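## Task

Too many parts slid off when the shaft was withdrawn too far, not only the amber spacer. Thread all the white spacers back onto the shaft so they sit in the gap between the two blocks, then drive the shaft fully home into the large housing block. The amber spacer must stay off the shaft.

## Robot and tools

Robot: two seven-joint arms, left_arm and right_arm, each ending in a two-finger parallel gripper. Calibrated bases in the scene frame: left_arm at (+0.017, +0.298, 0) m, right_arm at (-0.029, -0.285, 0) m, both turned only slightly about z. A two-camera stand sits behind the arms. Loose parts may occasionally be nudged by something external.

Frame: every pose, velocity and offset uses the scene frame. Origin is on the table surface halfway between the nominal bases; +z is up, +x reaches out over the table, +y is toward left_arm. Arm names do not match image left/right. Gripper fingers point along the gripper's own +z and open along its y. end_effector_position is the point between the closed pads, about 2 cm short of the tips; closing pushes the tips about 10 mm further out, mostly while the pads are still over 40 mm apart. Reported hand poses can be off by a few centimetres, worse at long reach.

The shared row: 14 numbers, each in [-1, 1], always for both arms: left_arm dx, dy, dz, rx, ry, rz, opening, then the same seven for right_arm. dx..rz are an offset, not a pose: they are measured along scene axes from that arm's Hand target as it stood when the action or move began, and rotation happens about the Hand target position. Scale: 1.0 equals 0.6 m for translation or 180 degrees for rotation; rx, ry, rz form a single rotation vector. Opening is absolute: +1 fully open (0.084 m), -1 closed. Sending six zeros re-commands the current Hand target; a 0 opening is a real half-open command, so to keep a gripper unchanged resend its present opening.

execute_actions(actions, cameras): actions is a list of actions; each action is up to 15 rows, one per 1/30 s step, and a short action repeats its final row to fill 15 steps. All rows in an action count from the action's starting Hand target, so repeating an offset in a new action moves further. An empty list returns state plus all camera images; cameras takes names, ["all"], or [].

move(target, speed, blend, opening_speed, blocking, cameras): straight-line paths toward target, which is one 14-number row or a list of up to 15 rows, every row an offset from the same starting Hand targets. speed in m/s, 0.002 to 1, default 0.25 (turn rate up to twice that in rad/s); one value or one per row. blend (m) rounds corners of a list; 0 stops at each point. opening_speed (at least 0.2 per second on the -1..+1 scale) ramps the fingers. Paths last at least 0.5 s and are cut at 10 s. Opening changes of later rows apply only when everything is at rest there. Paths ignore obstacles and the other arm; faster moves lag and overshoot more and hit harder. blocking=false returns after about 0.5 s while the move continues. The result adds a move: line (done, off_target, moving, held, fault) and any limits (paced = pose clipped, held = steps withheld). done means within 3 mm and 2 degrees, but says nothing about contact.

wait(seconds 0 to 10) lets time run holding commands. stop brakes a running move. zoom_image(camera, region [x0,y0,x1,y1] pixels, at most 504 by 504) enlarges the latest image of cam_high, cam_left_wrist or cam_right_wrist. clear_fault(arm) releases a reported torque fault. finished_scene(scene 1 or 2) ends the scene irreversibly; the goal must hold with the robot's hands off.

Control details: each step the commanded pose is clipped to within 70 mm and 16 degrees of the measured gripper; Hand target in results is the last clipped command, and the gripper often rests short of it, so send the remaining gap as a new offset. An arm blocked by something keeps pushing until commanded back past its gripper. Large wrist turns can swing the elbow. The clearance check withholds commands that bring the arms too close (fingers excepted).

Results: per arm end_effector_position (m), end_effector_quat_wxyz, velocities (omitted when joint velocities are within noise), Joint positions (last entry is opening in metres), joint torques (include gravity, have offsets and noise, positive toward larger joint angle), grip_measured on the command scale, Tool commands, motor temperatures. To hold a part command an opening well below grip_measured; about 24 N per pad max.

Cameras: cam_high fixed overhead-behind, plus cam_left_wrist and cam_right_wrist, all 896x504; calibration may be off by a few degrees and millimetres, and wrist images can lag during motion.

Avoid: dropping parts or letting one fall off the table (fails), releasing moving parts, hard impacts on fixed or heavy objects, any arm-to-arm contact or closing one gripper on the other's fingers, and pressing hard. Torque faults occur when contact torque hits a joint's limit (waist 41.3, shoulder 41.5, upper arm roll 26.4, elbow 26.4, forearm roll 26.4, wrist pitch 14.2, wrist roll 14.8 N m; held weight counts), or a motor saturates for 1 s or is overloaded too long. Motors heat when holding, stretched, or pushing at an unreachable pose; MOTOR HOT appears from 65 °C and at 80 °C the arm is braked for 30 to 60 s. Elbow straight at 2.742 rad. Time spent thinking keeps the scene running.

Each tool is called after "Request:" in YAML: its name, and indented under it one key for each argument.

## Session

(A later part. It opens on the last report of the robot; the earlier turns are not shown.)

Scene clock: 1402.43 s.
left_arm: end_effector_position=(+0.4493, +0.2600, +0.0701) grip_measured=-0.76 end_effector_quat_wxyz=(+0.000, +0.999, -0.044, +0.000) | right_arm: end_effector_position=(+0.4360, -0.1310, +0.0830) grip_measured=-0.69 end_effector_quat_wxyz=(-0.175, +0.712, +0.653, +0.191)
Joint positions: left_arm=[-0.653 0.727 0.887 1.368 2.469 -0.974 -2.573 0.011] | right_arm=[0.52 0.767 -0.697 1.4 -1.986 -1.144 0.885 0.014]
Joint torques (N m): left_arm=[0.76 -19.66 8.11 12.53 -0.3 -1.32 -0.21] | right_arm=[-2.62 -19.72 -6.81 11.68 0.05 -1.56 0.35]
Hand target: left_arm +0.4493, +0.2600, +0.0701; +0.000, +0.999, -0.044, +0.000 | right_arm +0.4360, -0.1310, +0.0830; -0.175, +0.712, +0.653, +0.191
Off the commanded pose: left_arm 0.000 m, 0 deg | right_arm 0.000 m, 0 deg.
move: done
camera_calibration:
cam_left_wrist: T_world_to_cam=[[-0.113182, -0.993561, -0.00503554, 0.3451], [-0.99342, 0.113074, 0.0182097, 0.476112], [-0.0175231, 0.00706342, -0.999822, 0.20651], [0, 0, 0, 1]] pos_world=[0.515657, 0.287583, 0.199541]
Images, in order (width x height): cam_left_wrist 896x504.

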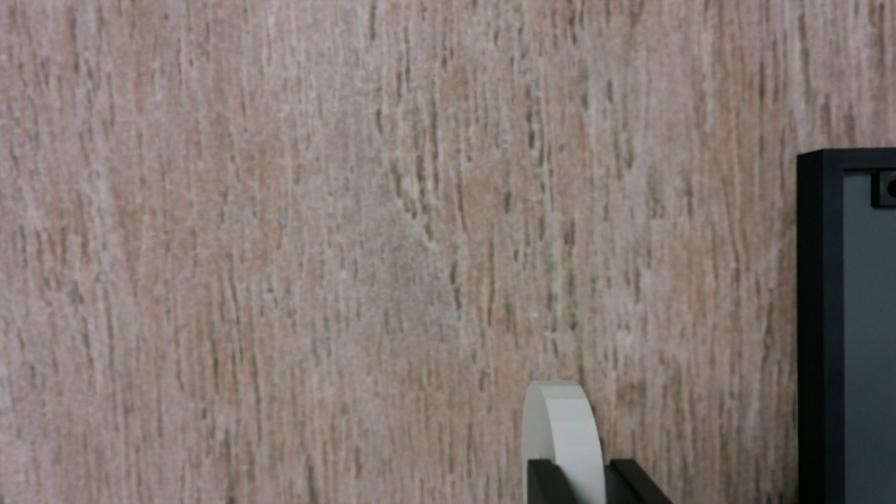

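Request:
move:
  target:
    - [0,0,0.22,0,0,0,-0.95,0,0,0,0,0,0,-0.95]
    - [-0.0013,-0.3858,0.22,0,0,0,-0.95,0,0,0,0,0,0,-0.95]
    - [-0.0013,-0.3858,0.09,0,0,0,-0.95,0,0,0,0,0,0,-0.95]
  speed: [0.2,0.25,0.12]
  blend: [0.02,0.01,0]
  cameras: ["cam_left_wrist","cam_right_wrist"]

Request:
zoom_image:
  camera: "cam_right_wrist"
  region: [590, 0, 660, 70]

Request:
zoom_image:
  camera: "cam_right_wrist"
  region: [460, 40, 530, 110]

Request:
zoom_image:
  camera: "cam_right_wrist"
  region: [590, 50, 660, 120]

Request:
zoom_image:
  camera: "cam_left_wrist"
  region: [500, 354, 725, 504]

Scene clock: 1417.57 s.
left_arm: end_effector_position=(+0.4485, +0.0285, +0.1242) grip_measured=-0.76 end_effector_quat_wxyz=(+0.000, +0.999, -0.044, +0.000) | right_arm: end_effector_position=(+0.4360, -0.1310, +0.0830) grip_measured=-0.69 end_effector_quat_wxyz=(-0.175, +0.712, +0.653, +0.191)
Joint positions: left_arm=[-0.974 0.914 0.893 1.87 2.44 -1.271 -3.163 0.011] | right_arm=[0.52 0.767 -0.697 1.4 -1.986 -1.144 0.885 0.014]
Joint torques (N m): left_arm=[1.04 -24.21 8.04 12.44 -0.45 -1.16 0.22] | right_arm=[-2.47 -19.55 -6.78 11.6 0.14 -1.49 0.49]
Hand target: left_arm +0.4485, +0.0285, +0.1241; +0.000, +0.999, -0.044, +0.000 | right_arm +0.4360, -0.1310, +0.0830; -0.175, +0.712, +0.653, +0.191
Off the commanded pose: left_arm 0.000 m, 0 deg | right_arm 0.000 m, 0 deg.
move: done
camera_calibration:
cam_left_wrist: T_world_to_cam=[[-0.113183, -0.993561, -0.00503553, 0.115272], [-0.99342, 0.113074, 0.0182097, 0.500511], [-0.0175231, 0.00706342, -0.999822, 0.262122], [0, 0, 0, 1]] pos_world=[0.514857, 0.0560834, 0.253541]
cam_right_wrist: T_world_to_cam=[[0.996946, -0.0764436, 0.0159698, -0.413687], [-0.0586329, -0.867764, -0.493506, 0.0190774], [0.0515834, 0.491062, -0.869596, 0.247519], [0, 0, 0, 1]] pos_world=[0.400774, -0.136616, 0.231263]
Images, in order (width x height): cam_left_wrist 896x504, cam_right_wrist 896x504.

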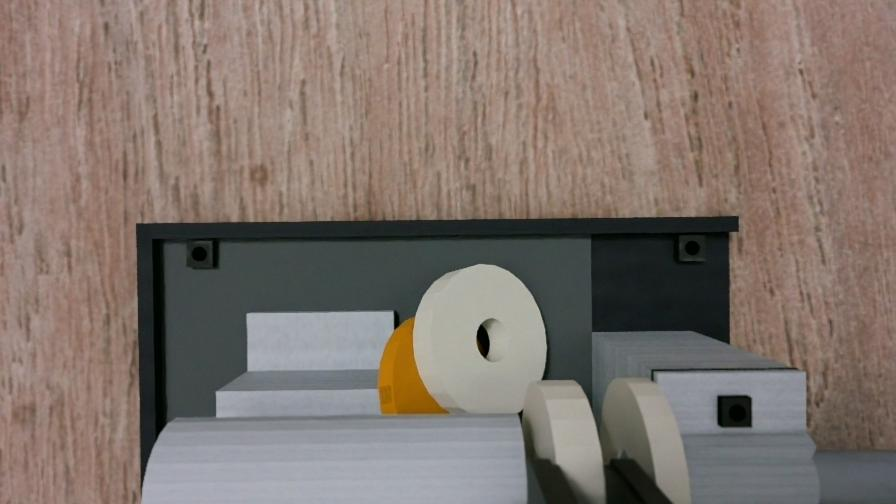

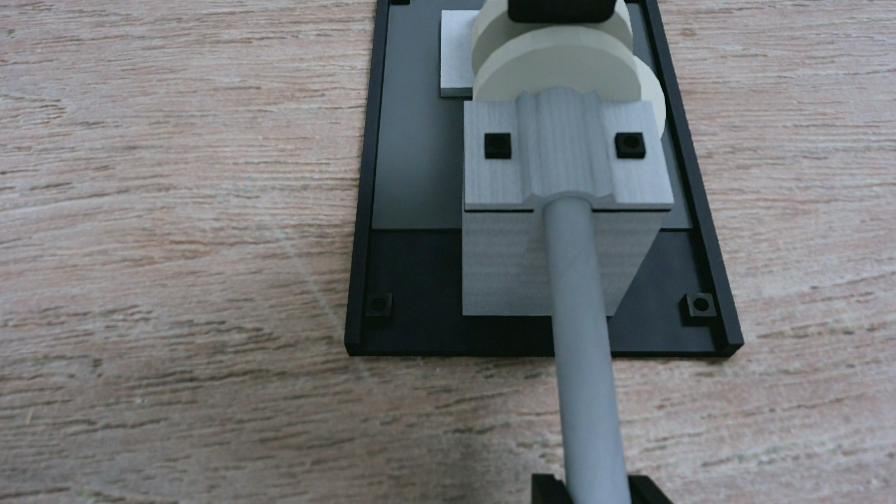

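Scaled by 7.200 from the camera's 896x504 image, which has a finer 1280x720 frame.

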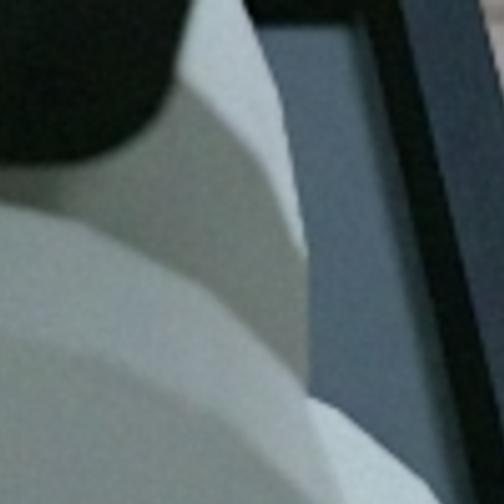

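Scaled by 7.200 from the camera's 896x504 image, which has a finer 1280x720 frame.

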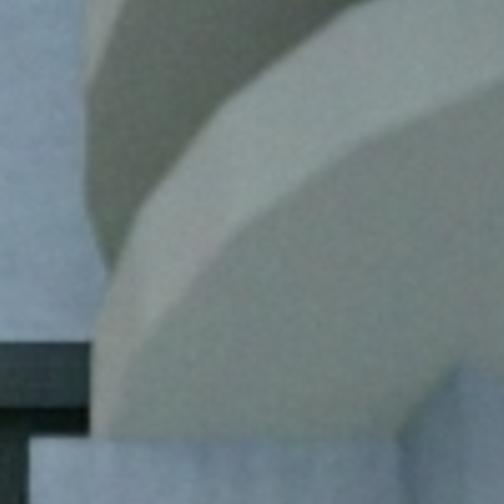

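Scaled by 7.200 from the camera's 896x504 image, which has a finer 1280x720 frame.

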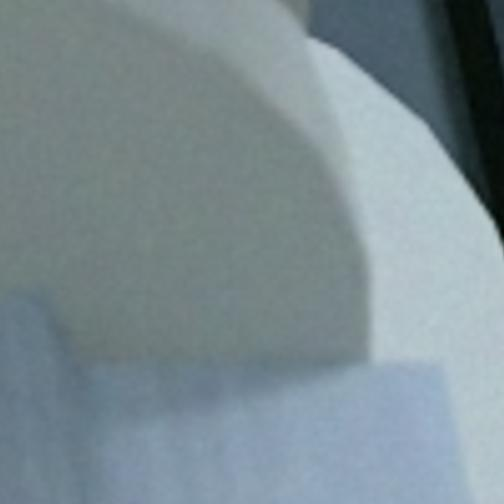

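Scaled by 2.240 from the camera's 896x504 image, which has a finer 1280x720 frame.

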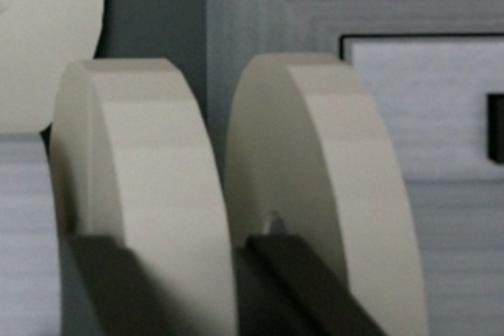

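Request:
move:
  target: [0.0005,0,-0.0035,0,0,0,-0.95,0,0,0,0,0,0,-0.95]
  speed: 0.03

Request:
move:
  target: [0,0,0,0,0,0,-0.95,0.0012,0.0117,0,0,0,0,-0.95]
  speed: 0.03

Request:
move:
  target: [0,0,0,0,0,0,-0.95,0.0005,0.005,0,0,0,0,-0.95]
  speed: 0.03
  cameras: ["cam_left_wrist","cam_right_wrist"]

Request:
zoom_image:
  camera: "cam_left_wrist"
  region: [500, 354, 725, 504]

Scene clock: 1443.90 s.
left_arm: end_effector_position=(+0.4488, +0.0285, +0.1221) grip_measured=-0.76 end_effector_quat_wxyz=(+0.000, +0.999, -0.044, +0.000) | right_arm: end_effector_position=(+0.4360, -0.1310, +0.0830) grip_measured=-0.69 end_effector_quat_wxyz=(-0.175, +0.712, +0.653, +0.191)
Joint positions: left_arm=[-0.973 0.916 0.891 1.869 2.439 -1.268 -3.162 0.011] | right_arm=[0.52 0.767 -0.697 1.4 -1.986 -1.144 0.885 0.014]
Joint torques (N m): left_arm=[1.21 -24.11 8.06 12.39 -0.45 -1.17 0.14] | right_arm=[-2.42 -19.66 -6.82 11.56 0.13 -1.5 0.45]
Hand target: left_arm +0.4488, +0.0285, +0.1220; +0.000, +0.999, -0.044, +0.000 | right_arm +0.4360, -0.1310, +0.0830; -0.175, +0.712, +0.653, +0.191
Off the commanded pose: left_arm 0.000 m, 0 deg | right_arm 0.000 m, 0 deg.
move: done

Scene clock: 1444.63 s.
left_arm: end_effector_position=(+0.4488, +0.0285, +0.1220) grip_measured=-0.76 end_effector_quat_wxyz=(+0.000, +0.999, -0.044, +0.000) | right_arm: end_effector_position=(+0.4367, -0.1240, +0.0830) grip_measured=-0.69 end_effector_quat_wxyz=(-0.175, +0.712, +0.653, +0.191)
Joint positions: left_arm=[-0.973 0.916 0.891 1.869 2.439 -1.268 -3.162 0.011] | right_arm=[0.531 0.768 -0.694 1.407 -1.983 -1.14 0.9 0.014]
Joint torques (N m): left_arm=[1.01 -24.03 8.01 12.26 -0.37 -1.15 0.21] | right_arm=[3.2 -18.93 -3.53 13.67 1.92 -1.32 0.71]
Hand target: left_arm +0.4488, +0.0285, +0.1220; +0.000, +0.999, -0.044, +0.000 | right_arm +0.4367, -0.1240, +0.0830; -0.175, +0.712, +0.653, +0.191
Off the commanded pose: left_arm 0.000 m, 0 deg | right_arm 0.000 m, 0 deg.
move: done

Scene clock: 1445.33 s.
left_arm: end_effector_position=(+0.4488, +0.0285, +0.1220) grip_measured=-0.76 end_effector_quat_wxyz=(+0.000, +0.999, -0.044, +0.000) | right_arm: end_effector_position=(+0.4370, -0.1210, +0.0830) grip_measured=-0.69 end_effector_quat_wxyz=(-0.175, +0.712, +0.653, +0.191)
Joint positions: left_arm=[-0.973 0.916 0.891 1.869 2.439 -1.268 -3.162 0.011] | right_arm=[0.536 0.769 -0.693 1.41 -1.982 -1.138 0.906 0.014]
Joint torques (N m): left_arm=[1.08 -24.24 8.06 12.47 -0.39 -1.16 0.1] | right_arm=[4.08 -18.68 -3.15 13.72 2.02 -1.19 0.71]
Hand target: left_arm +0.4488, +0.0285, +0.1220; +0.000, +0.999, -0.044, +0.000 | right_arm +0.4370, -0.1210, +0.0830; -0.175, +0.712, +0.653, +0.191
Off the commanded pose: left_arm 0.000 m, 0 deg | right_arm 0.000 m, 0 deg.
move: done
camera_calibration:
cam_left_wrist: T_world_to_cam=[[-0.113182, -0.993561, -0.00503554, 0.115307], [-0.99342, 0.113074, 0.0182097, 0.500947], [-0.0175231, 0.00706342, -0.999822, 0.260029], [0, 0, 0, 1]] pos_world=[0.515257, 0.0560834, 0.251441]
cam_right_wrist: T_world_to_cam=[[0.996946, -0.0764436, 0.0159698, -0.413919], [-0.0586329, -0.867764, -0.493506, 0.0278136], [0.0515834, 0.491062, -0.869596, 0.242557], [0, 0, 0, 1]] pos_world=[0.401774, -0.126616, 0.231263]
Images, in order (width x height): cam_left_wrist 896x504, cam_right_wrist 896x504.

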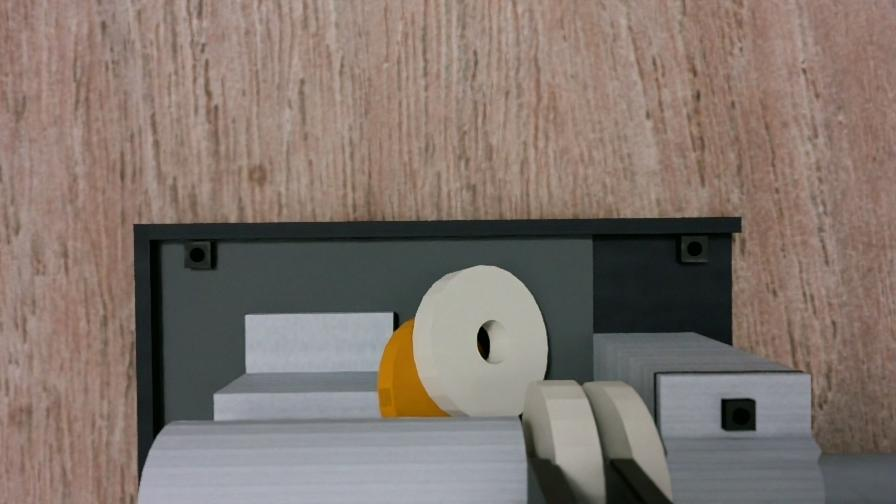

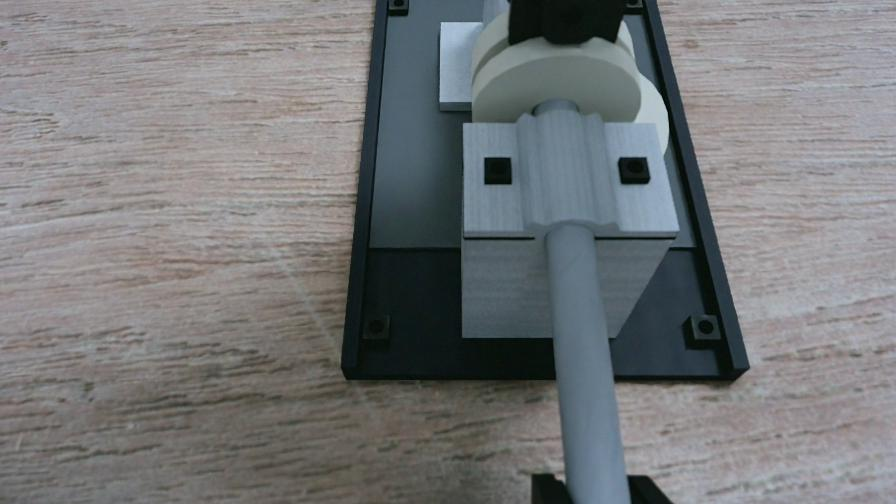

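Scaled by 2.240 from the camera's 896x504 image, which has a finer 1280x720 frame.

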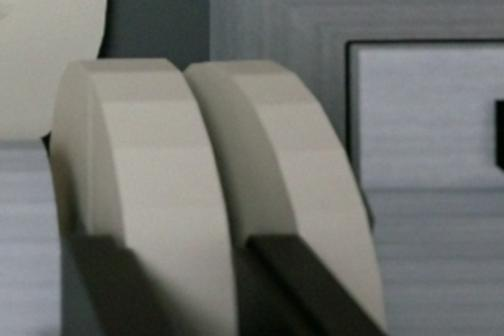

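Request:
move:
  target: [0,0,0,0,0,0,-0.95,0.0005,0.005,0,0,0,0,-0.95]
  speed: 0.02

Request:
move:
  target: [0,0,0,0,0,0,-0.95,0.0003,0.0033,0,0,0,0,-0.95]
  speed: 0.02
  cameras: ["cam_left_wrist","cam_right_wrist"]

Request:
zoom_image:
  camera: "cam_left_wrist"
  region: [500, 354, 725, 504]

Request:
zoom_image:
  camera: "cam_right_wrist"
  region: [460, 0, 670, 140]

Scene clock: 1453.07 s.
left_arm: end_effector_position=(+0.4488, +0.0285, +0.1220) grip_measured=-0.76 end_effector_quat_wxyz=(+0.000, +0.999, -0.044, +0.000) | right_arm: end_effector_position=(+0.4373, -0.1180, +0.0830) grip_measured=-0.69 end_effector_quat_wxyz=(-0.175, +0.712, +0.653, +0.191)
Joint positions: left_arm=[-0.973 0.916 0.891 1.869 2.439 -1.268 -3.162 0.011] | right_arm=[0.541 0.77 -0.692 1.413 -1.981 -1.136 0.912 0.014]
Joint torques (N m): left_arm=[0.38 -24.26 8.07 12.64 -0.29 -1.18 0.15] | right_arm=[4.33 -18.46 -2.91 13.96 2.25 -0.92 0.74]
Hand target: left_arm +0.4488, +0.0285, +0.1220; +0.000, +0.999, -0.044, +0.000 | right_arm +0.4373, -0.1180, +0.0830; -0.175, +0.712, +0.653, +0.191
Off the commanded pose: left_arm 0.000 m, 0 deg | right_arm 0.000 m, 0 deg.
move: done

Scene clock: 1453.77 s.
left_arm: end_effector_position=(+0.4489, +0.0286, +0.1221) grip_measured=-0.76 end_effector_quat_wxyz=(+0.000, +0.999, -0.044, +0.000) | right_arm: end_effector_position=(+0.4375, -0.1161, +0.0830) grip_measured=-0.69 end_effector_quat_wxyz=(-0.175, +0.712, +0.653, +0.191)
Joint positions: left_arm=[-0.972 0.916 0.891 1.869 2.439 -1.268 -3.162 0.011] | right_arm=[0.544 0.771 -0.691 1.414 -1.98 -1.134 0.917 0.014]
Joint torques (N m): left_arm=[-2.05 -24.18 6.26 14.29 -1.51 -0.95 0.16] | right_arm=[10.45 -18.02 0.7 15.81 4.25 -0.6 0.81]
Hand target: left_arm +0.4488, +0.0285, +0.1220; +0.000, +0.999, -0.044, +0.000 | right_arm +0.4375, -0.1160, +0.0830; -0.175, +0.712, +0.653, +0.191
Off the commanded pose: left_arm 0.000 m, 0 deg | right_arm 0.000 m, 0 deg.
move: done
camera_calibration:
cam_left_wrist: T_world_to_cam=[[-0.113085, -0.993572, -0.00513601, 0.115381], [-0.993431, 0.112974, 0.0182214, 0.500944], [-0.0175241, 0.00716284, -0.999821, 0.260023], [0, 0, 0, 1]] pos_world=[0.515257, 0.0561832, 0.251442]
cam_right_wrist: T_world_to_cam=[[0.99694, -0.0765293, 0.0159188, -0.414032], [-0.0587325, -0.867757, -0.493506, 0.0322228], [0.0515813, 0.491061, -0.869597, 0.240077], [0, 0, 0, 1]] pos_world=[0.402274, -0.121616, 0.231263]
Images, in order (width x height): cam_left_wrist 896x504, cam_right_wrist 896x504.

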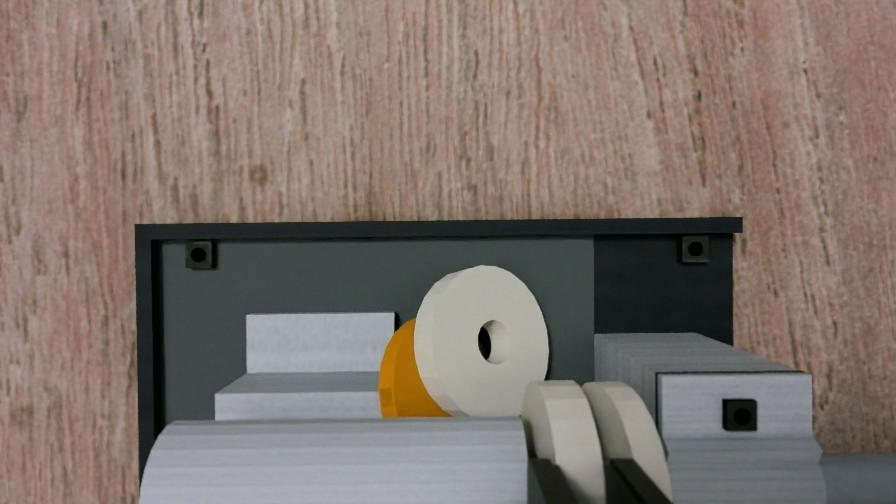

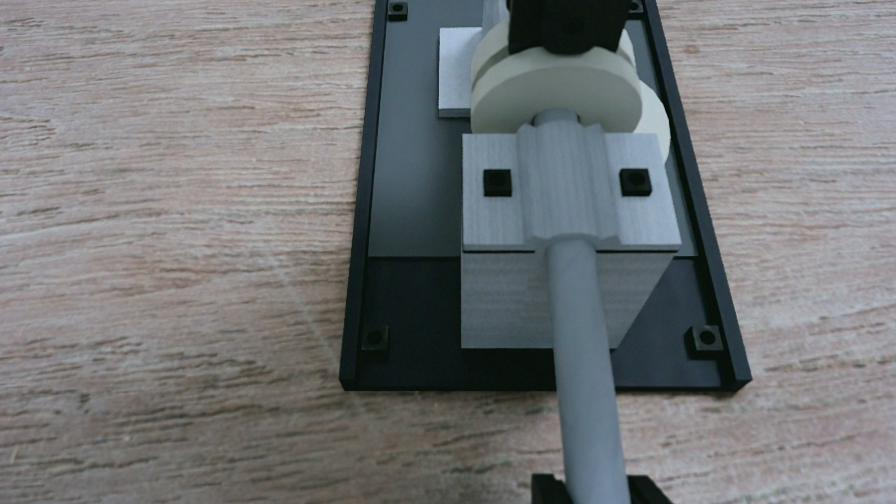

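Scaled by 2.240 from the camera's 896x504 image, which has a finer 1280x720 frame.

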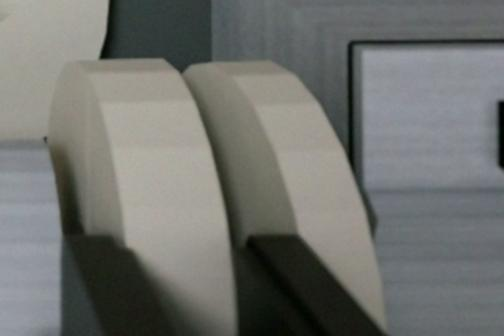

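Scaled by 2.400 from the camera's 896x504 image, which has a finer 1280x720 frame.

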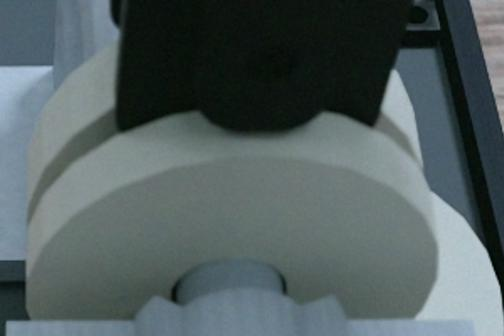

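Request:
move:
  target: [0,0,0,0,0,0,-0.95,-0.0003,-0.0033,0,0,0,0,-0.95]
  speed: 0.02
  cameras: ["cam_right_wrist"]

Request:
zoom_image:
  camera: "cam_right_wrist"
  region: [590, 20, 660, 90]

Request:
zoom_image:
  camera: "cam_right_wrist"
  region: [460, 20, 530, 90]

Request:
zoom_image:
  camera: "cam_right_wrist"
  region: [460, 70, 530, 140]

Request:
zoom_image:
  camera: "cam_right_wrist"
  region: [590, 70, 660, 140]

Scene clock: 1465.50 s.
left_arm: end_effector_position=(+0.4488, +0.0284, +0.1220) grip_measured=-0.76 end_effector_quat_wxyz=(+0.000, +0.999, -0.044, +0.000) | right_arm: end_effector_position=(+0.4373, -0.1179, +0.0830) grip_measured=-0.69 end_effector_quat_wxyz=(-0.175, +0.712, +0.653, +0.191)
Joint positions: left_arm=[-0.973 0.916 0.891 1.869 2.439 -1.268 -3.162 0.011] | right_arm=[0.541 0.77 -0.692 1.413 -1.981 -1.136 0.912 0.014]
Joint torques (N m): left_arm=[0.38 -25.11 8.51 12.34 -0.01 -1.27 0.08] | right_arm=[-3.85 -19.3 -7.79 11.45 0.01 -0.85 0.21]
Hand target: left_arm +0.4488, +0.0285, +0.1220; +0.000, +0.999, -0.044, +0.000 | right_arm +0.4373, -0.1180, +0.0830; -0.175, +0.712, +0.653, +0.191
Off the commanded pose: left_arm 0.000 m, 0 deg | right_arm 0.000 m, 0 deg.
move: done
camera_calibration:
cam_right_wrist: T_world_to_cam=[[0.996957, -0.076312, 0.0159244, -0.413959], [-0.0585339, -0.867706, -0.493619, 0.0305148], [0.0514868, 0.491185, -0.869532, 0.241058], [0, 0, 0, 1]] pos_world=[0.402074, -0.123516, 0.231263]
Images, in order (width x height): cam_right_wrist 896x504.

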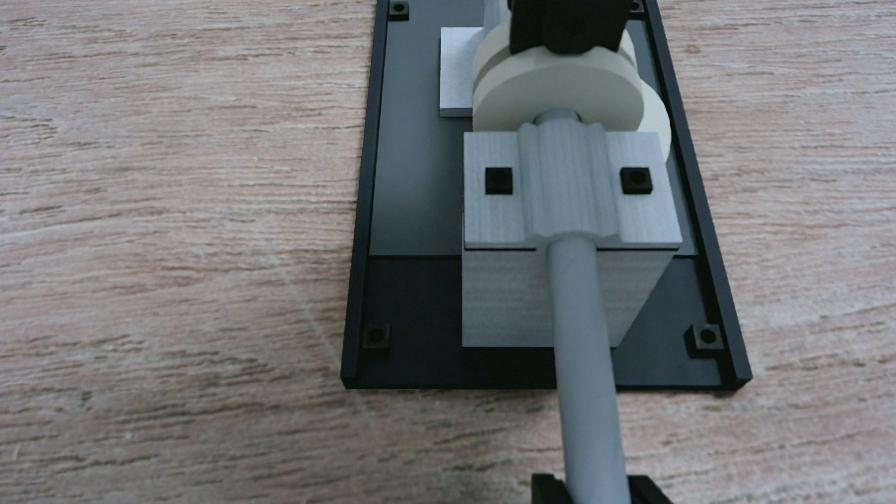

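Scaled by 7.200 from the camera's 896x504 image, which has a finer 1280x720 frame.

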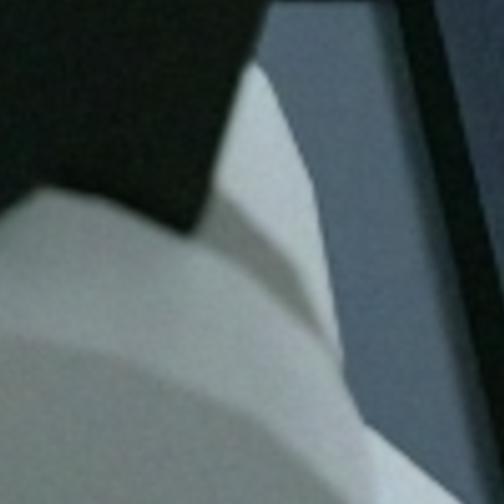

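Scaled by 7.200 from the camera's 896x504 image, which has a finer 1280x720 frame.

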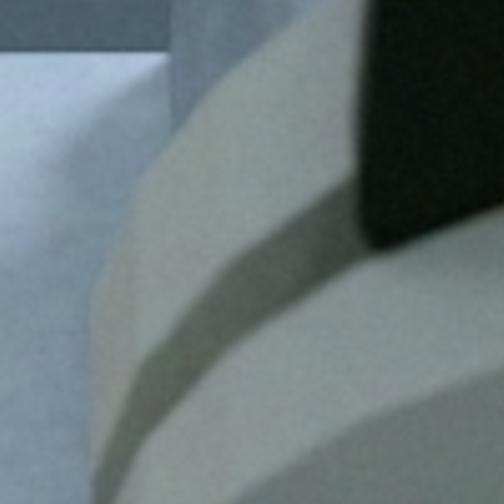

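Scaled by 7.200 from the camera's 896x504 image, which has a finer 1280x720 frame.

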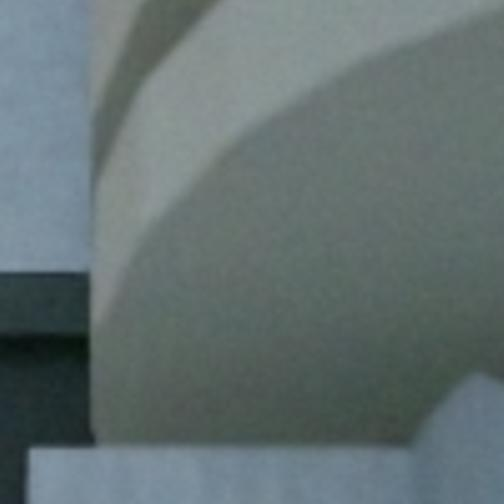

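Scaled by 7.200 from the camera's 896x504 image, which has a finer 1280x720 frame.

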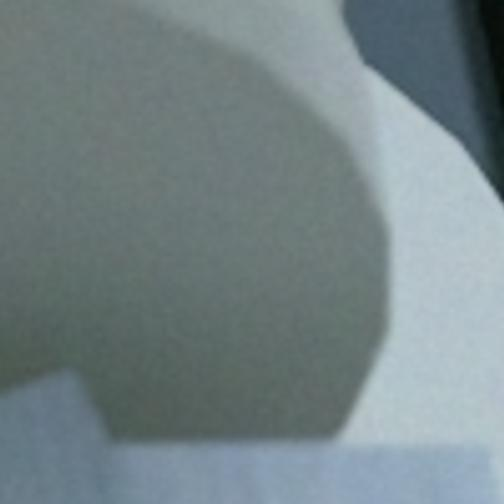

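Request:
move:
  target: [0,0,0.001,0,0,0,-0.95,0,0,0,0,0,0,-0.95]
  speed: 0.03

Request:
move:
  target: [0,0,0,0,0,0,-0.95,0.0003,0.0033,0,0,0,0,-0.95]
  speed: 0.02

Scene clock: 1508.20 s.
left_arm: end_effector_position=(+0.4488, +0.0285, +0.1226) grip_measured=-0.76 end_effector_quat_wxyz=(+0.000, +0.999, -0.044, +0.000) | right_arm: end_effector_position=(+0.4373, -0.1180, +0.0830) grip_measured=-0.69 end_effector_quat_wxyz=(-0.175, +0.712, +0.653, +0.191)
Joint positions: left_arm=[-0.973 0.916 0.892 1.87 2.439 -1.269 -3.163 0.011] | right_arm=[0.541 0.77 -0.692 1.413 -1.981 -1.136 0.912 0.014]
Joint torques (N m): left_arm=[0.76 -25.33 8.52 12.81 0.14 -1.33 -0.12] | right_arm=[-2.99 -19.31 -7.39 12.07 0.27 -0.52 0.42]
Hand target: left_arm +0.4488, +0.0285, +0.1226; +0.000, +0.999, -0.044, +0.000 | right_arm +0.4373, -0.1180, +0.0830; -0.175, +0.712, +0.653, +0.191
Off the commanded pose: left_arm 0.000 m, 0 deg | right_arm 0.000 m, 0 deg.
move: done

Scene clock: 1508.90 s.
left_arm: end_effector_position=(+0.4489, +0.0286, +0.1227) grip_measured=-0.76 end_effector_quat_wxyz=(+0.000, +0.999, -0.044, +0.000) | right_arm: end_effector_position=(+0.4375, -0.1161, +0.0830) grip_measured=-0.69 end_effector_quat_wxyz=(-0.175, +0.712, +0.653, +0.191)
Joint positions: left_arm=[-0.972 0.916 0.892 1.87 2.439 -1.269 -3.163 0.011] | right_arm=[0.544 0.771 -0.691 1.415 -1.98 -1.134 0.917 0.014]
Joint torques (N m): left_arm=[-1.6 -25.16 6.42 13.84 -1.47 -0.93 -0.15] | right_arm=[9.64 -17.97 0.41 15.47 3.95 -0.71 0.76]
Hand target: left_arm +0.4488, +0.0285, +0.1226; +0.000, +0.999, -0.044, +0.000 | right_arm +0.4375, -0.1160, +0.0830; -0.175, +0.712, +0.653, +0.191
Off the commanded pose: left_arm 0.000 m, 0 deg | right_arm 0.000 m, 0 deg.
move: done

Request:
move:
  target: [0,0,0,0,0,0,-0.95,-0.0002,-0.0025,0,0,0,0,-0.95]
  speed: 0.02

Request:
move:
  target: [0,0,0.001,0,0,0,-0.95,0,0,0,0,0,0,-0.95]
  speed: 0.03

Request:
move:
  target: [0,0,0,0,0,0,-0.95,0.0002,0.0025,0,0,0,0,-0.95]
  speed: 0.02

Scene clock: 1516.43 s.
left_arm: end_effector_position=(+0.4488, +0.0285, +0.1226) grip_measured=-0.76 end_effector_quat_wxyz=(+0.000, +0.999, -0.044, +0.000) | right_arm: end_effector_position=(+0.4374, -0.1174, +0.0830) grip_measured=-0.69 end_effector_quat_wxyz=(-0.175, +0.712, +0.653, +0.191)
Joint positions: left_arm=[-0.973 0.916 0.891 1.87 2.439 -1.269 -3.163 0.011] | right_arm=[0.542 0.77 -0.691 1.413 -1.98 -1.135 0.913 0.014]
Joint torques (N m): left_arm=[-1.41 -24.98 7.3 12.98 -0.78 -1.24 -0.12] | right_arm=[-3.31 -19.22 -7.17 11.57 0.13 -0.92 0.27]
Hand target: left_arm +0.4488, +0.0285, +0.1226; +0.000, +0.999, -0.044, +0.000 | right_arm +0.4374, -0.1175, +0.0830; -0.175, +0.712, +0.653, +0.191
Off the commanded pose: left_arm 0.000 m, 0 deg | right_arm 0.000 m, 0 deg.
move: done

Scene clock: 1517.13 s.
left_arm: end_effector_position=(+0.4488, +0.0285, +0.1232) grip_measured=-0.76 end_effector_quat_wxyz=(+0.000, +0.999, -0.044, +0.000) | right_arm: end_effector_position=(+0.4374, -0.1175, +0.0830) grip_measured=-0.69 end_effector_quat_wxyz=(-0.175, +0.712, +0.653, +0.191)
Joint positions: left_arm=[-0.973 0.915 0.892 1.871 2.439 -1.27 -3.163 0.011] | right_arm=[0.542 0.77 -0.692 1.413 -1.98 -1.135 0.913 0.014]
Joint torques (N m): left_arm=[0.96 -25.42 8.57 12.8 0.13 -1.3 -0.12] | right_arm=[-3.77 -19.4 -7.71 11.62 0.28 -0.58 0.25]
Hand target: left_arm +0.4488, +0.0285, +0.1232; +0.000, +0.999, -0.044, +0.000 | right_arm +0.4374, -0.1175, +0.0830; -0.175, +0.712, +0.653, +0.191
Off the commanded pose: left_arm 0.000 m, 0 deg | right_arm 0.000 m, 0 deg.
move: done

Scene clock: 1517.83 s.
left_arm: end_effector_position=(+0.4488, +0.0285, +0.1232) grip_measured=-0.76 end_effector_quat_wxyz=(+0.000, +0.999, -0.044, +0.000) | right_arm: end_effector_position=(+0.4375, -0.1160, +0.0830) grip_measured=-0.69 end_effector_quat_wxyz=(-0.175, +0.712, +0.653, +0.191)
Joint positions: left_arm=[-0.973 0.915 0.892 1.871 2.439 -1.27 -3.163 0.011] | right_arm=[0.544 0.771 -0.691 1.415 -1.98 -1.134 0.917 0.014]
Joint torques (N m): left_arm=[1.1 -25.02 8.51 12.86 0.05 -1.34 -0.13] | right_arm=[5.07 -18.09 -2.38 14.08 2.43 -0.76 0.72]
Hand target: left_arm +0.4488, +0.0285, +0.1232; +0.000, +0.999, -0.044, +0.000 | right_arm +0.4375, -0.1160, +0.0830; -0.175, +0.712, +0.653, +0.191
Off the commanded pose: left_arm 0.000 m, 0 deg | right_arm 0.000 m, 0 deg.
move: done

Request:
move:
  target: [0,0,0,0,0,0,-0.95,0.0003,0.0033,0,0,0,0,-0.95]
  speed: 0.02

Request:
move:
  target: [0,0,0,0,0,0,-0.95,0.0003,0.0033,0,0,0,0,-0.95]
  speed: 0.02
  cameras: ["cam_left_wrist","cam_right_wrist"]

Request:
zoom_image:
  camera: "cam_left_wrist"
  region: [500, 354, 725, 504]

Scene clock: 1524.60 s.
left_arm: end_effector_position=(+0.4488, +0.0285, +0.1232) grip_measured=-0.76 end_effector_quat_wxyz=(+0.000, +0.999, -0.044, +0.000) | right_arm: end_effector_position=(+0.4377, -0.1140, +0.0830) grip_measured=-0.69 end_effector_quat_wxyz=(-0.175, +0.712, +0.653, +0.191)
Joint positions: left_arm=[-0.973 0.915 0.892 1.871 2.439 -1.27 -3.163 0.011] | right_arm=[0.547 0.771 -0.69 1.416 -1.979 -1.133 0.921 0.014]
Joint torques (N m): left_arm=[1.15 -25.19 8.22 12.69 -0.13 -1.26 -0.08] | right_arm=[5.24 -18.12 -2.23 14.22 2.57 -0.63 0.85]
Hand target: left_arm +0.4488, +0.0285, +0.1232; +0.000, +0.999, -0.044, +0.000 | right_arm +0.4377, -0.1140, +0.0830; -0.175, +0.712, +0.653, +0.191
Off the commanded pose: left_arm 0.000 m, 0 deg | right_arm 0.000 m, 0 deg.
move: done

Scene clock: 1525.30 s.
left_arm: end_effector_position=(+0.4488, +0.0285, +0.1232) grip_measured=-0.76 end_effector_quat_wxyz=(+0.000, +0.999, -0.044, +0.000) | right_arm: end_effector_position=(+0.4379, -0.1120, +0.0830) grip_measured=-0.69 end_effector_quat_wxyz=(-0.175, +0.712, +0.653, +0.191)
Joint positions: left_arm=[-0.973 0.915 0.892 1.871 2.439 -1.27 -3.163 0.011] | right_arm=[0.551 0.772 -0.69 1.419 -1.978 -1.132 0.925 0.014]
Joint torques (N m): left_arm=[1.11 -25.13 8.23 12.7 -0.22 -1.26 -0.08] | right_arm=[5.66 -17.84 -1.88 14.4 2.8 -0.43 0.81]
Hand target: left_arm +0.4488, +0.0285, +0.1232; +0.000, +0.999, -0.044, +0.000 | right_arm +0.4379, -0.1120, +0.0830; -0.175, +0.712, +0.653, +0.191
Off the commanded pose: left_arm 0.000 m, 0 deg | right_arm 0.000 m, 0 deg.
move: done
camera_calibration:
cam_left_wrist: T_world_to_cam=[[-0.113182, -0.993561, -0.00503554, 0.115313], [-0.99342, 0.113074, 0.0182097, 0.500925], [-0.0175231, 0.00706342, -0.999822, 0.261229], [0, 0, 0, 1]] pos_world=[0.515257, 0.0560834, 0.252641]
cam_right_wrist: T_world_to_cam=[[0.996946, -0.0764436, 0.0159698, -0.414029], [-0.0586329, -0.867764, -0.493506, 0.0356704], [0.0515834, 0.491062, -0.869596, 0.238096], [0, 0, 0, 1]] pos_world=[0.402574, -0.117616, 0.231263]
Images, in order (width x height): cam_left_wrist 896x504, cam_right_wrist 896x504.

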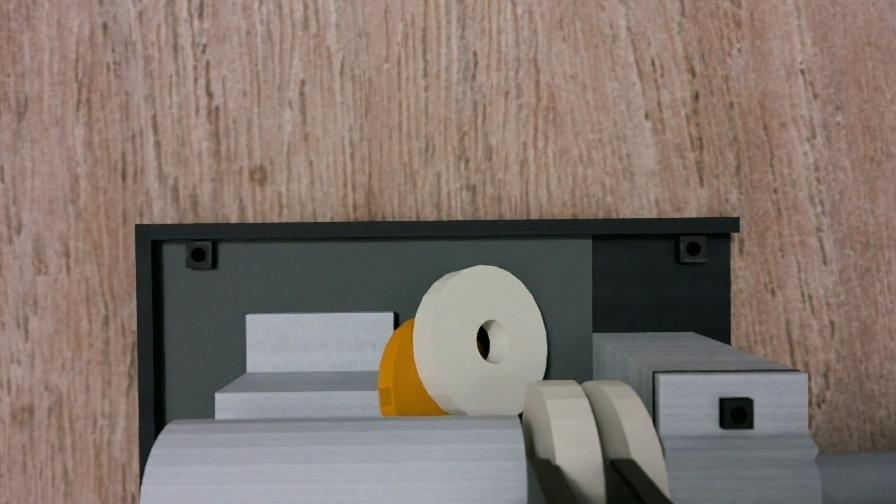

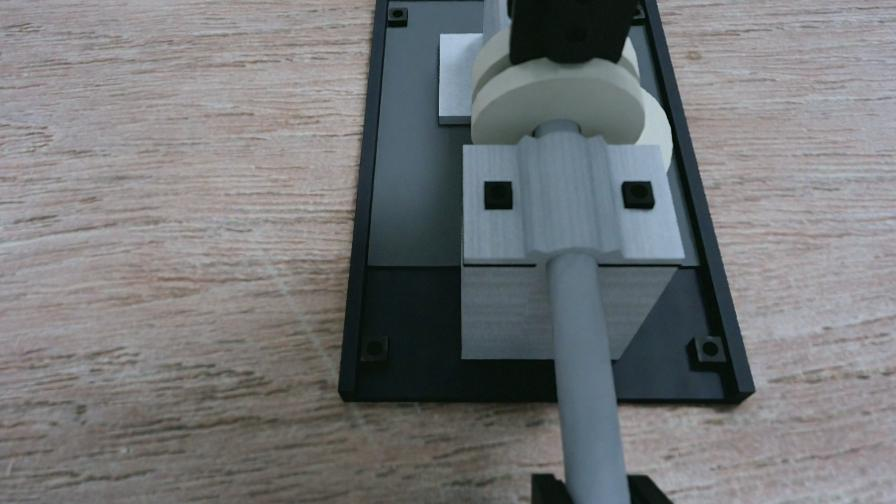

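Scaled by 2.240 from the camera's 896x504 image, which has a finer 1280x720 frame.

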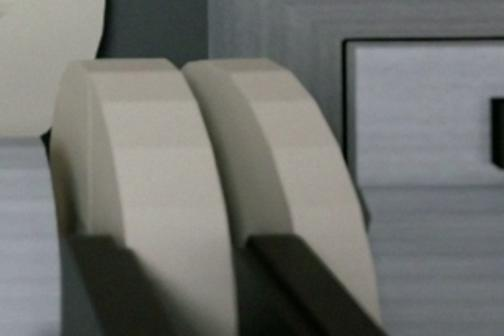

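Request:
move:
  target: [0,0,0,0,0,0,-0.95,0.0006,0.0063,0,0,0,0,-0.95]
  speed: 0.02

Request:
move:
  target: [0,0,0,0,0,0,-0.5,0,0,0,0,0,0,-0.95]
  opening_speed: 0.5
  cameras: ["cam_left_wrist","cam_right_wrist"]

Request:
zoom_image:
  camera: "cam_left_wrist"
  region: [500, 354, 725, 504]

Scene clock: 1539.03 s.
left_arm: end_effector_position=(+0.4488, +0.0285, +0.1232) grip_measured=-0.76 end_effector_quat_wxyz=(+0.000, +0.999, -0.044, +0.000) | right_arm: end_effector_position=(+0.4382, -0.1083, +0.0830) grip_measured=-0.69 end_effector_quat_wxyz=(-0.175, +0.712, +0.653, +0.191)
Joint positions: left_arm=[-0.973 0.915 0.892 1.871 2.439 -1.27 -3.163 0.011] | right_arm=[0.557 0.773 -0.688 1.423 -1.977 -1.129 0.933 0.014]
Joint torques (N m): left_arm=[0.87 -25.1 8.27 12.69 -0.04 -1.23 -0.03] | right_arm=[6.59 -17.05 -1.36 14.69 3.13 0.06 0.82]
Hand target: left_arm +0.4488, +0.0285, +0.1232; +0.000, +0.999, -0.044, +0.000 | right_arm +0.4382, -0.1082, +0.0830; -0.175, +0.712, +0.653, +0.191
Off the commanded pose: left_arm 0.000 m, 0 deg | right_arm 0.000 m, 0 deg.
move: done

Scene clock: 1540.17 s.
left_arm: end_effector_position=(+0.4488, +0.0285, +0.1232) grip_measured=-0.52 end_effector_quat_wxyz=(+0.000, +0.999, -0.044, +0.000) | right_arm: end_effector_position=(+0.4382, -0.1082, +0.0830) grip_measured=-0.69 end_effector_quat_wxyz=(-0.175, +0.712, +0.653, +0.191)
Joint positions: left_arm=[-0.973 0.915 0.892 1.871 2.439 -1.27 -3.163 0.021] | right_arm=[0.557 0.773 -0.688 1.423 -1.977 -1.129 0.933 0.014]
Joint torques (N m): left_arm=[0.99 -25.08 8.2 12.66 -0.01 -1.27 0] | right_arm=[6.16 -17.56 -1.48 14.38 2.84 0.03 0.67]
Hand target: left_arm +0.4488, +0.0285, +0.1232; +0.000, +0.999, -0.044, +0.000 | right_arm +0.4382, -0.1082, +0.0830; -0.175, +0.712, +0.653, +0.191
Off the commanded pose: left_arm 0.000 m, 0 deg | right_arm 0.000 m, 0 deg.
move: done
camera_calibration:
cam_left_wrist: T_world_to_cam=[[-0.113182, -0.993561, -0.00503554, 0.115313], [-0.99342, 0.113074, 0.0182097, 0.500925], [-0.0175231, 0.00706342, -0.999822, 0.261229], [0, 0, 0, 1]] pos_world=[0.515257, 0.0560834, 0.252641]
cam_right_wrist: T_world_to_cam=[[0.996946, -0.0764436, 0.0159698, -0.414137], [-0.0586329, -0.867764, -0.493506, 0.0389914], [0.0515834, 0.491062, -0.869596, 0.236209], [0, 0, 0, 1]] pos_world=[0.402974, -0.113816, 0.231263]
Images, in order (width x height): cam_left_wrist 896x504, cam_right_wrist 896x504.

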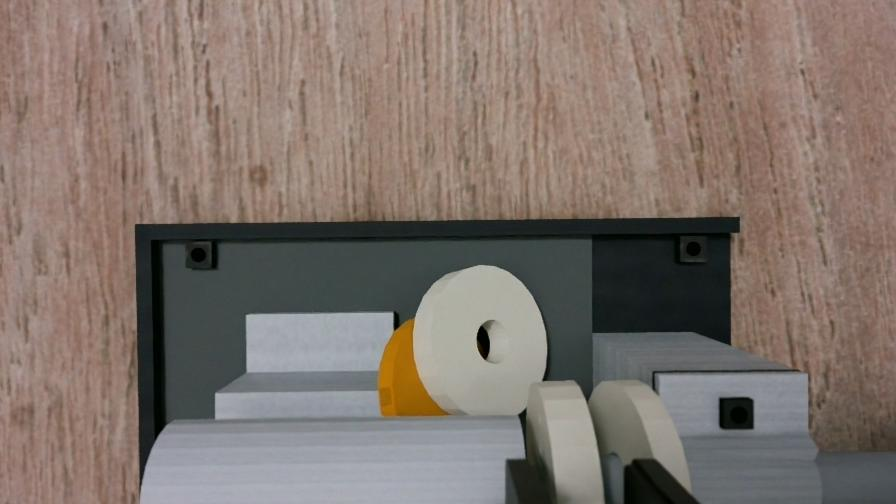

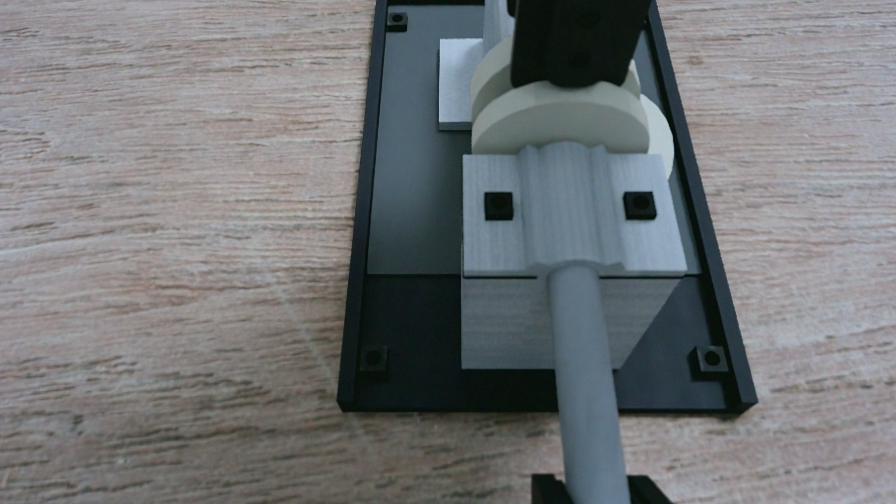

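Scaled by 2.240 from the camera's 896x504 image, which has a finer 1280x720 frame.

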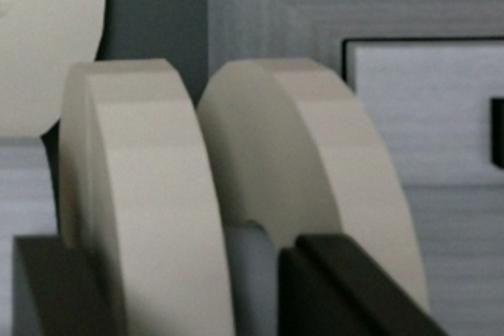

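Request:
move:
  target: [0,0,0.13,0,0,0,-0.5,0,0,0,0,0,0,-0.95]
  speed: 0.15

Request:
move:
  target: [0,0,0,0,0,0,-0.5,-0.0013,-0.0133,0,0,0,0,-0.95]
  speed: 0.03
  cameras: ["cam_left_wrist","cam_right_wrist"]

Request:
zoom_image:
  camera: "cam_left_wrist"
  region: [380, 304, 680, 504]

Scene clock: 1550.73 s.
left_arm: end_effector_position=(+0.4488, +0.0285, +0.2012) grip_measured=-0.52 end_effector_quat_wxyz=(+0.000, +0.999, -0.044, +0.000) | right_arm: end_effector_position=(+0.4382, -0.1082, +0.0830) grip_measured=-0.69 end_effector_quat_wxyz=(-0.175, +0.712, +0.653, +0.191)
Joint positions: left_arm=[-0.944 0.871 0.936 2.037 2.473 -1.454 -3.217 0.021] | right_arm=[0.557 0.773 -0.688 1.423 -1.977 -1.129 0.933 0.014]
Joint torques (N m): left_arm=[1.09 -24.06 7.28 12.61 -0.39 -1.36 -0.1] | right_arm=[5.36 -17.8 -1.77 14.24 2.83 -0.01 0.64]
Hand target: left_arm +0.4488, +0.0285, +0.2012; +0.000, +0.999, -0.044, +0.000 | right_arm +0.4382, -0.1082, +0.0830; -0.175, +0.712, +0.653, +0.191
Off the commanded pose: left_arm 0.000 m, 0 deg | right_arm 0.000 m, 0 deg.
move: done

Scene clock: 1551.47 s.
left_arm: end_effector_position=(+0.4488, +0.0285, +0.2012) grip_measured=-0.52 end_effector_quat_wxyz=(+0.000, +0.999, -0.044, +0.000) | right_arm: end_effector_position=(+0.4375, -0.1162, +0.0830) grip_measured=-0.69 end_effector_quat_wxyz=(-0.175, +0.712, +0.653, +0.191)
Joint positions: left_arm=[-0.944 0.871 0.936 2.037 2.473 -1.454 -3.217 0.021] | right_arm=[0.544 0.77 -0.691 1.414 -1.98 -1.134 0.916 0.014]
Joint torques (N m): left_arm=[1.02 -24.07 7.15 12.63 -0.45 -1.32 -0.14] | right_arm=[-4.4 -19.1 -7.86 11.33 -0.14 -0.76 0.18]
Hand target: left_arm +0.4488, +0.0285, +0.2012; +0.000, +0.999, -0.044, +0.000 | right_arm +0.4375, -0.1162, +0.0830; -0.175, +0.712, +0.653, +0.191
Off the commanded pose: left_arm 0.000 m, 0 deg | right_arm 0.000 m, 0 deg.
move: done
camera_calibration:
cam_left_wrist: T_world_to_cam=[[-0.113182, -0.993561, -0.00503554, 0.115705], [-0.99342, 0.113074, 0.0182097, 0.499504], [-0.0175231, 0.00706342, -0.999822, 0.339215], [0, 0, 0, 1]] pos_world=[0.515257, 0.0560834, 0.330641]
cam_right_wrist: T_world_to_cam=[[0.996946, -0.0764436, 0.0159698, -0.413951], [-0.0586329, -0.867764, -0.493506, 0.0320024], [0.0515834, 0.491062, -0.869596, 0.240179], [0, 0, 0, 1]] pos_world=[0.402174, -0.121816, 0.231263]
Images, in order (width x height): cam_left_wrist 896x504, cam_right_wrist 896x504.

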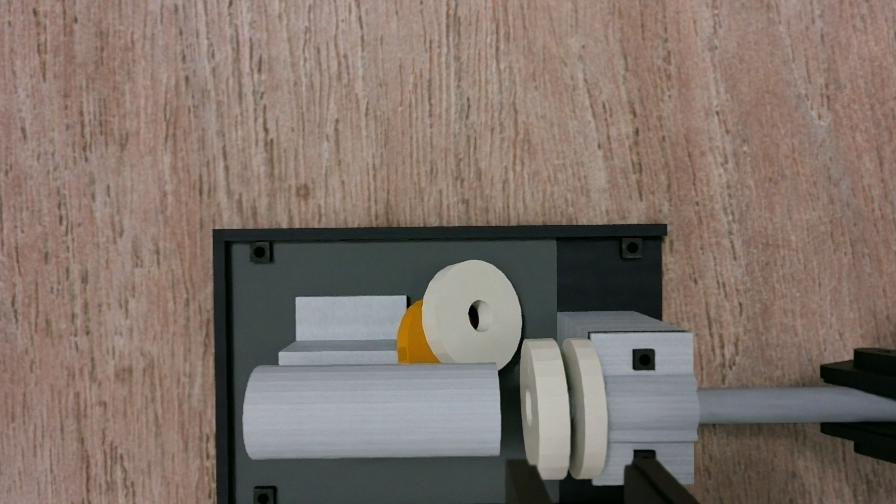

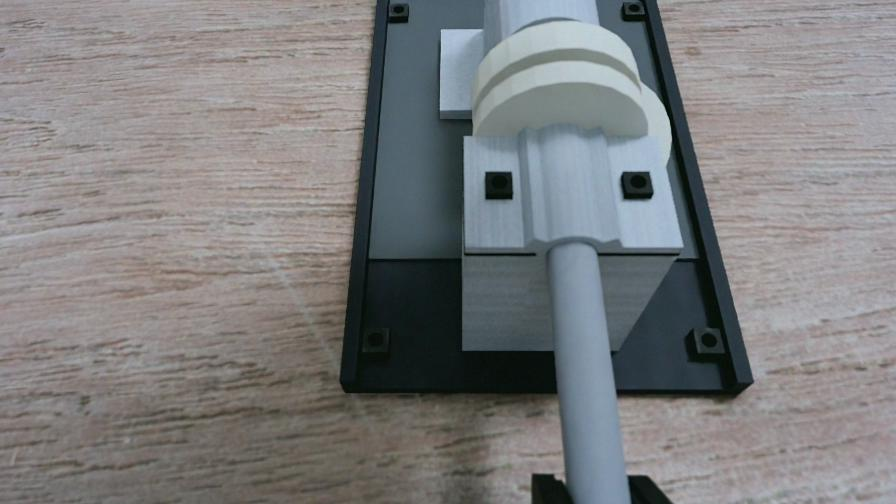

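Scaled by 1.680 from the camera's 896x504 image, which has a finer 1280x720 frame.

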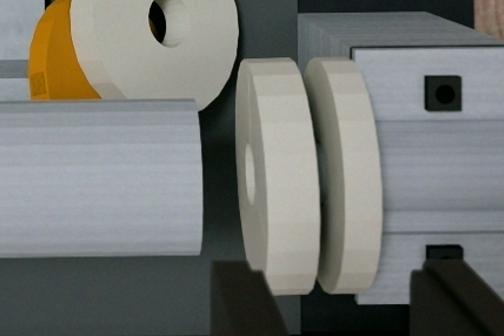

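Request:
move:
  target: [0.035,0.0025,-0.05,0.0097,0.1107,0,-0.95,0,0,0,0,0,0,-0.95]
  speed: 0.2
  cameras: ["cam_left_wrist"]

Request:
zoom_image:
  camera: "cam_left_wrist"
  region: [280, 160, 680, 460]

Scene clock: 1608.47 s.
left_arm: end_effector_position=(+0.4690, +0.0305, +0.1710) grip_measured=-0.97 end_effector_quat_wxyz=(+0.035, +0.995, -0.037, -0.089) | right_arm: end_effector_position=(+0.4375, -0.1162, +0.0830) grip_measured=-0.69 end_effector_quat_wxyz=(-0.175, +0.712, +0.653, +0.191)
Joint positions: left_arm=[-0.56 1.138 0.566 2.604 2.516 -1.691 -3.382 0.001] | right_arm=[0.544 0.77 -0.691 1.414 -1.98 -1.134 0.916 0.014]
Joint torques (N m): left_arm=[1.12 -28.05 2.2 13.44 -0.07 -1.5 -0.15] | right_arm=[-3.08 -19.31 -7.46 11.67 0 -0.87 0.17]
Hand target: left_arm +0.4698, +0.0300, +0.1712; -0.007, +0.984, -0.044, -0.173 | right_arm +0.4375, -0.1162, +0.0830; -0.175, +0.712, +0.653, +0.191
Off the commanded pose: left_arm 0.001 m, 11 deg | right_arm 0.000 m, 0 deg.
joint sent to its limit (left arm) — joint 6 (wrist pitch), lower limit. The joint targets are off in orientation, not in position.
move: off_target (left_arm)
camera_calibration:
cam_left_wrist: T_world_to_cam=[[-0.0937139, -0.992676, 0.0762324, 0.0967629], [-0.975775, 0.106782, 0.190949, 0.482153], [-0.197691, -0.056491, -0.978635, 0.392186], [0, 0, 0, 1]] pos_world=[0.557072, 0.0667239, 0.284364]
Images, in order (width x height): cam_left_wrist 896x504.

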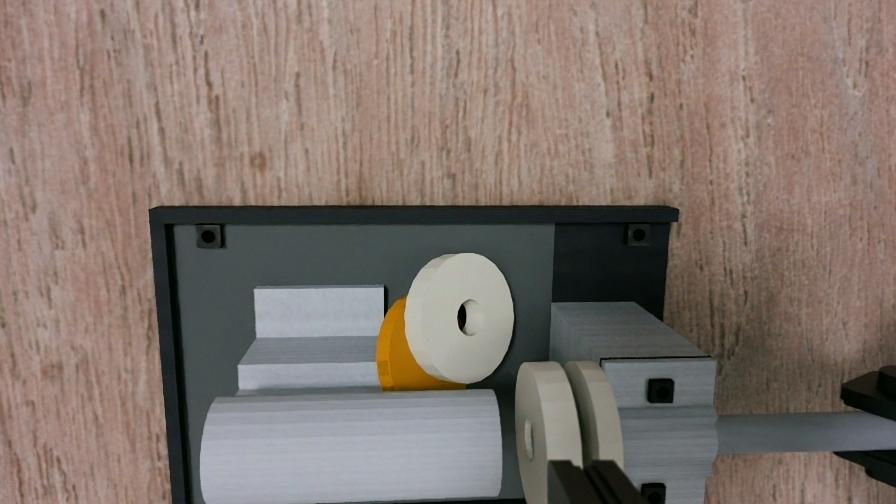

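Scaled by 1.260 from the camera's 896x504 image, which has a finer 1280x720 frame.

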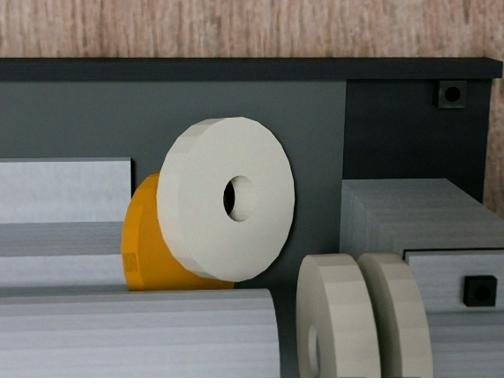

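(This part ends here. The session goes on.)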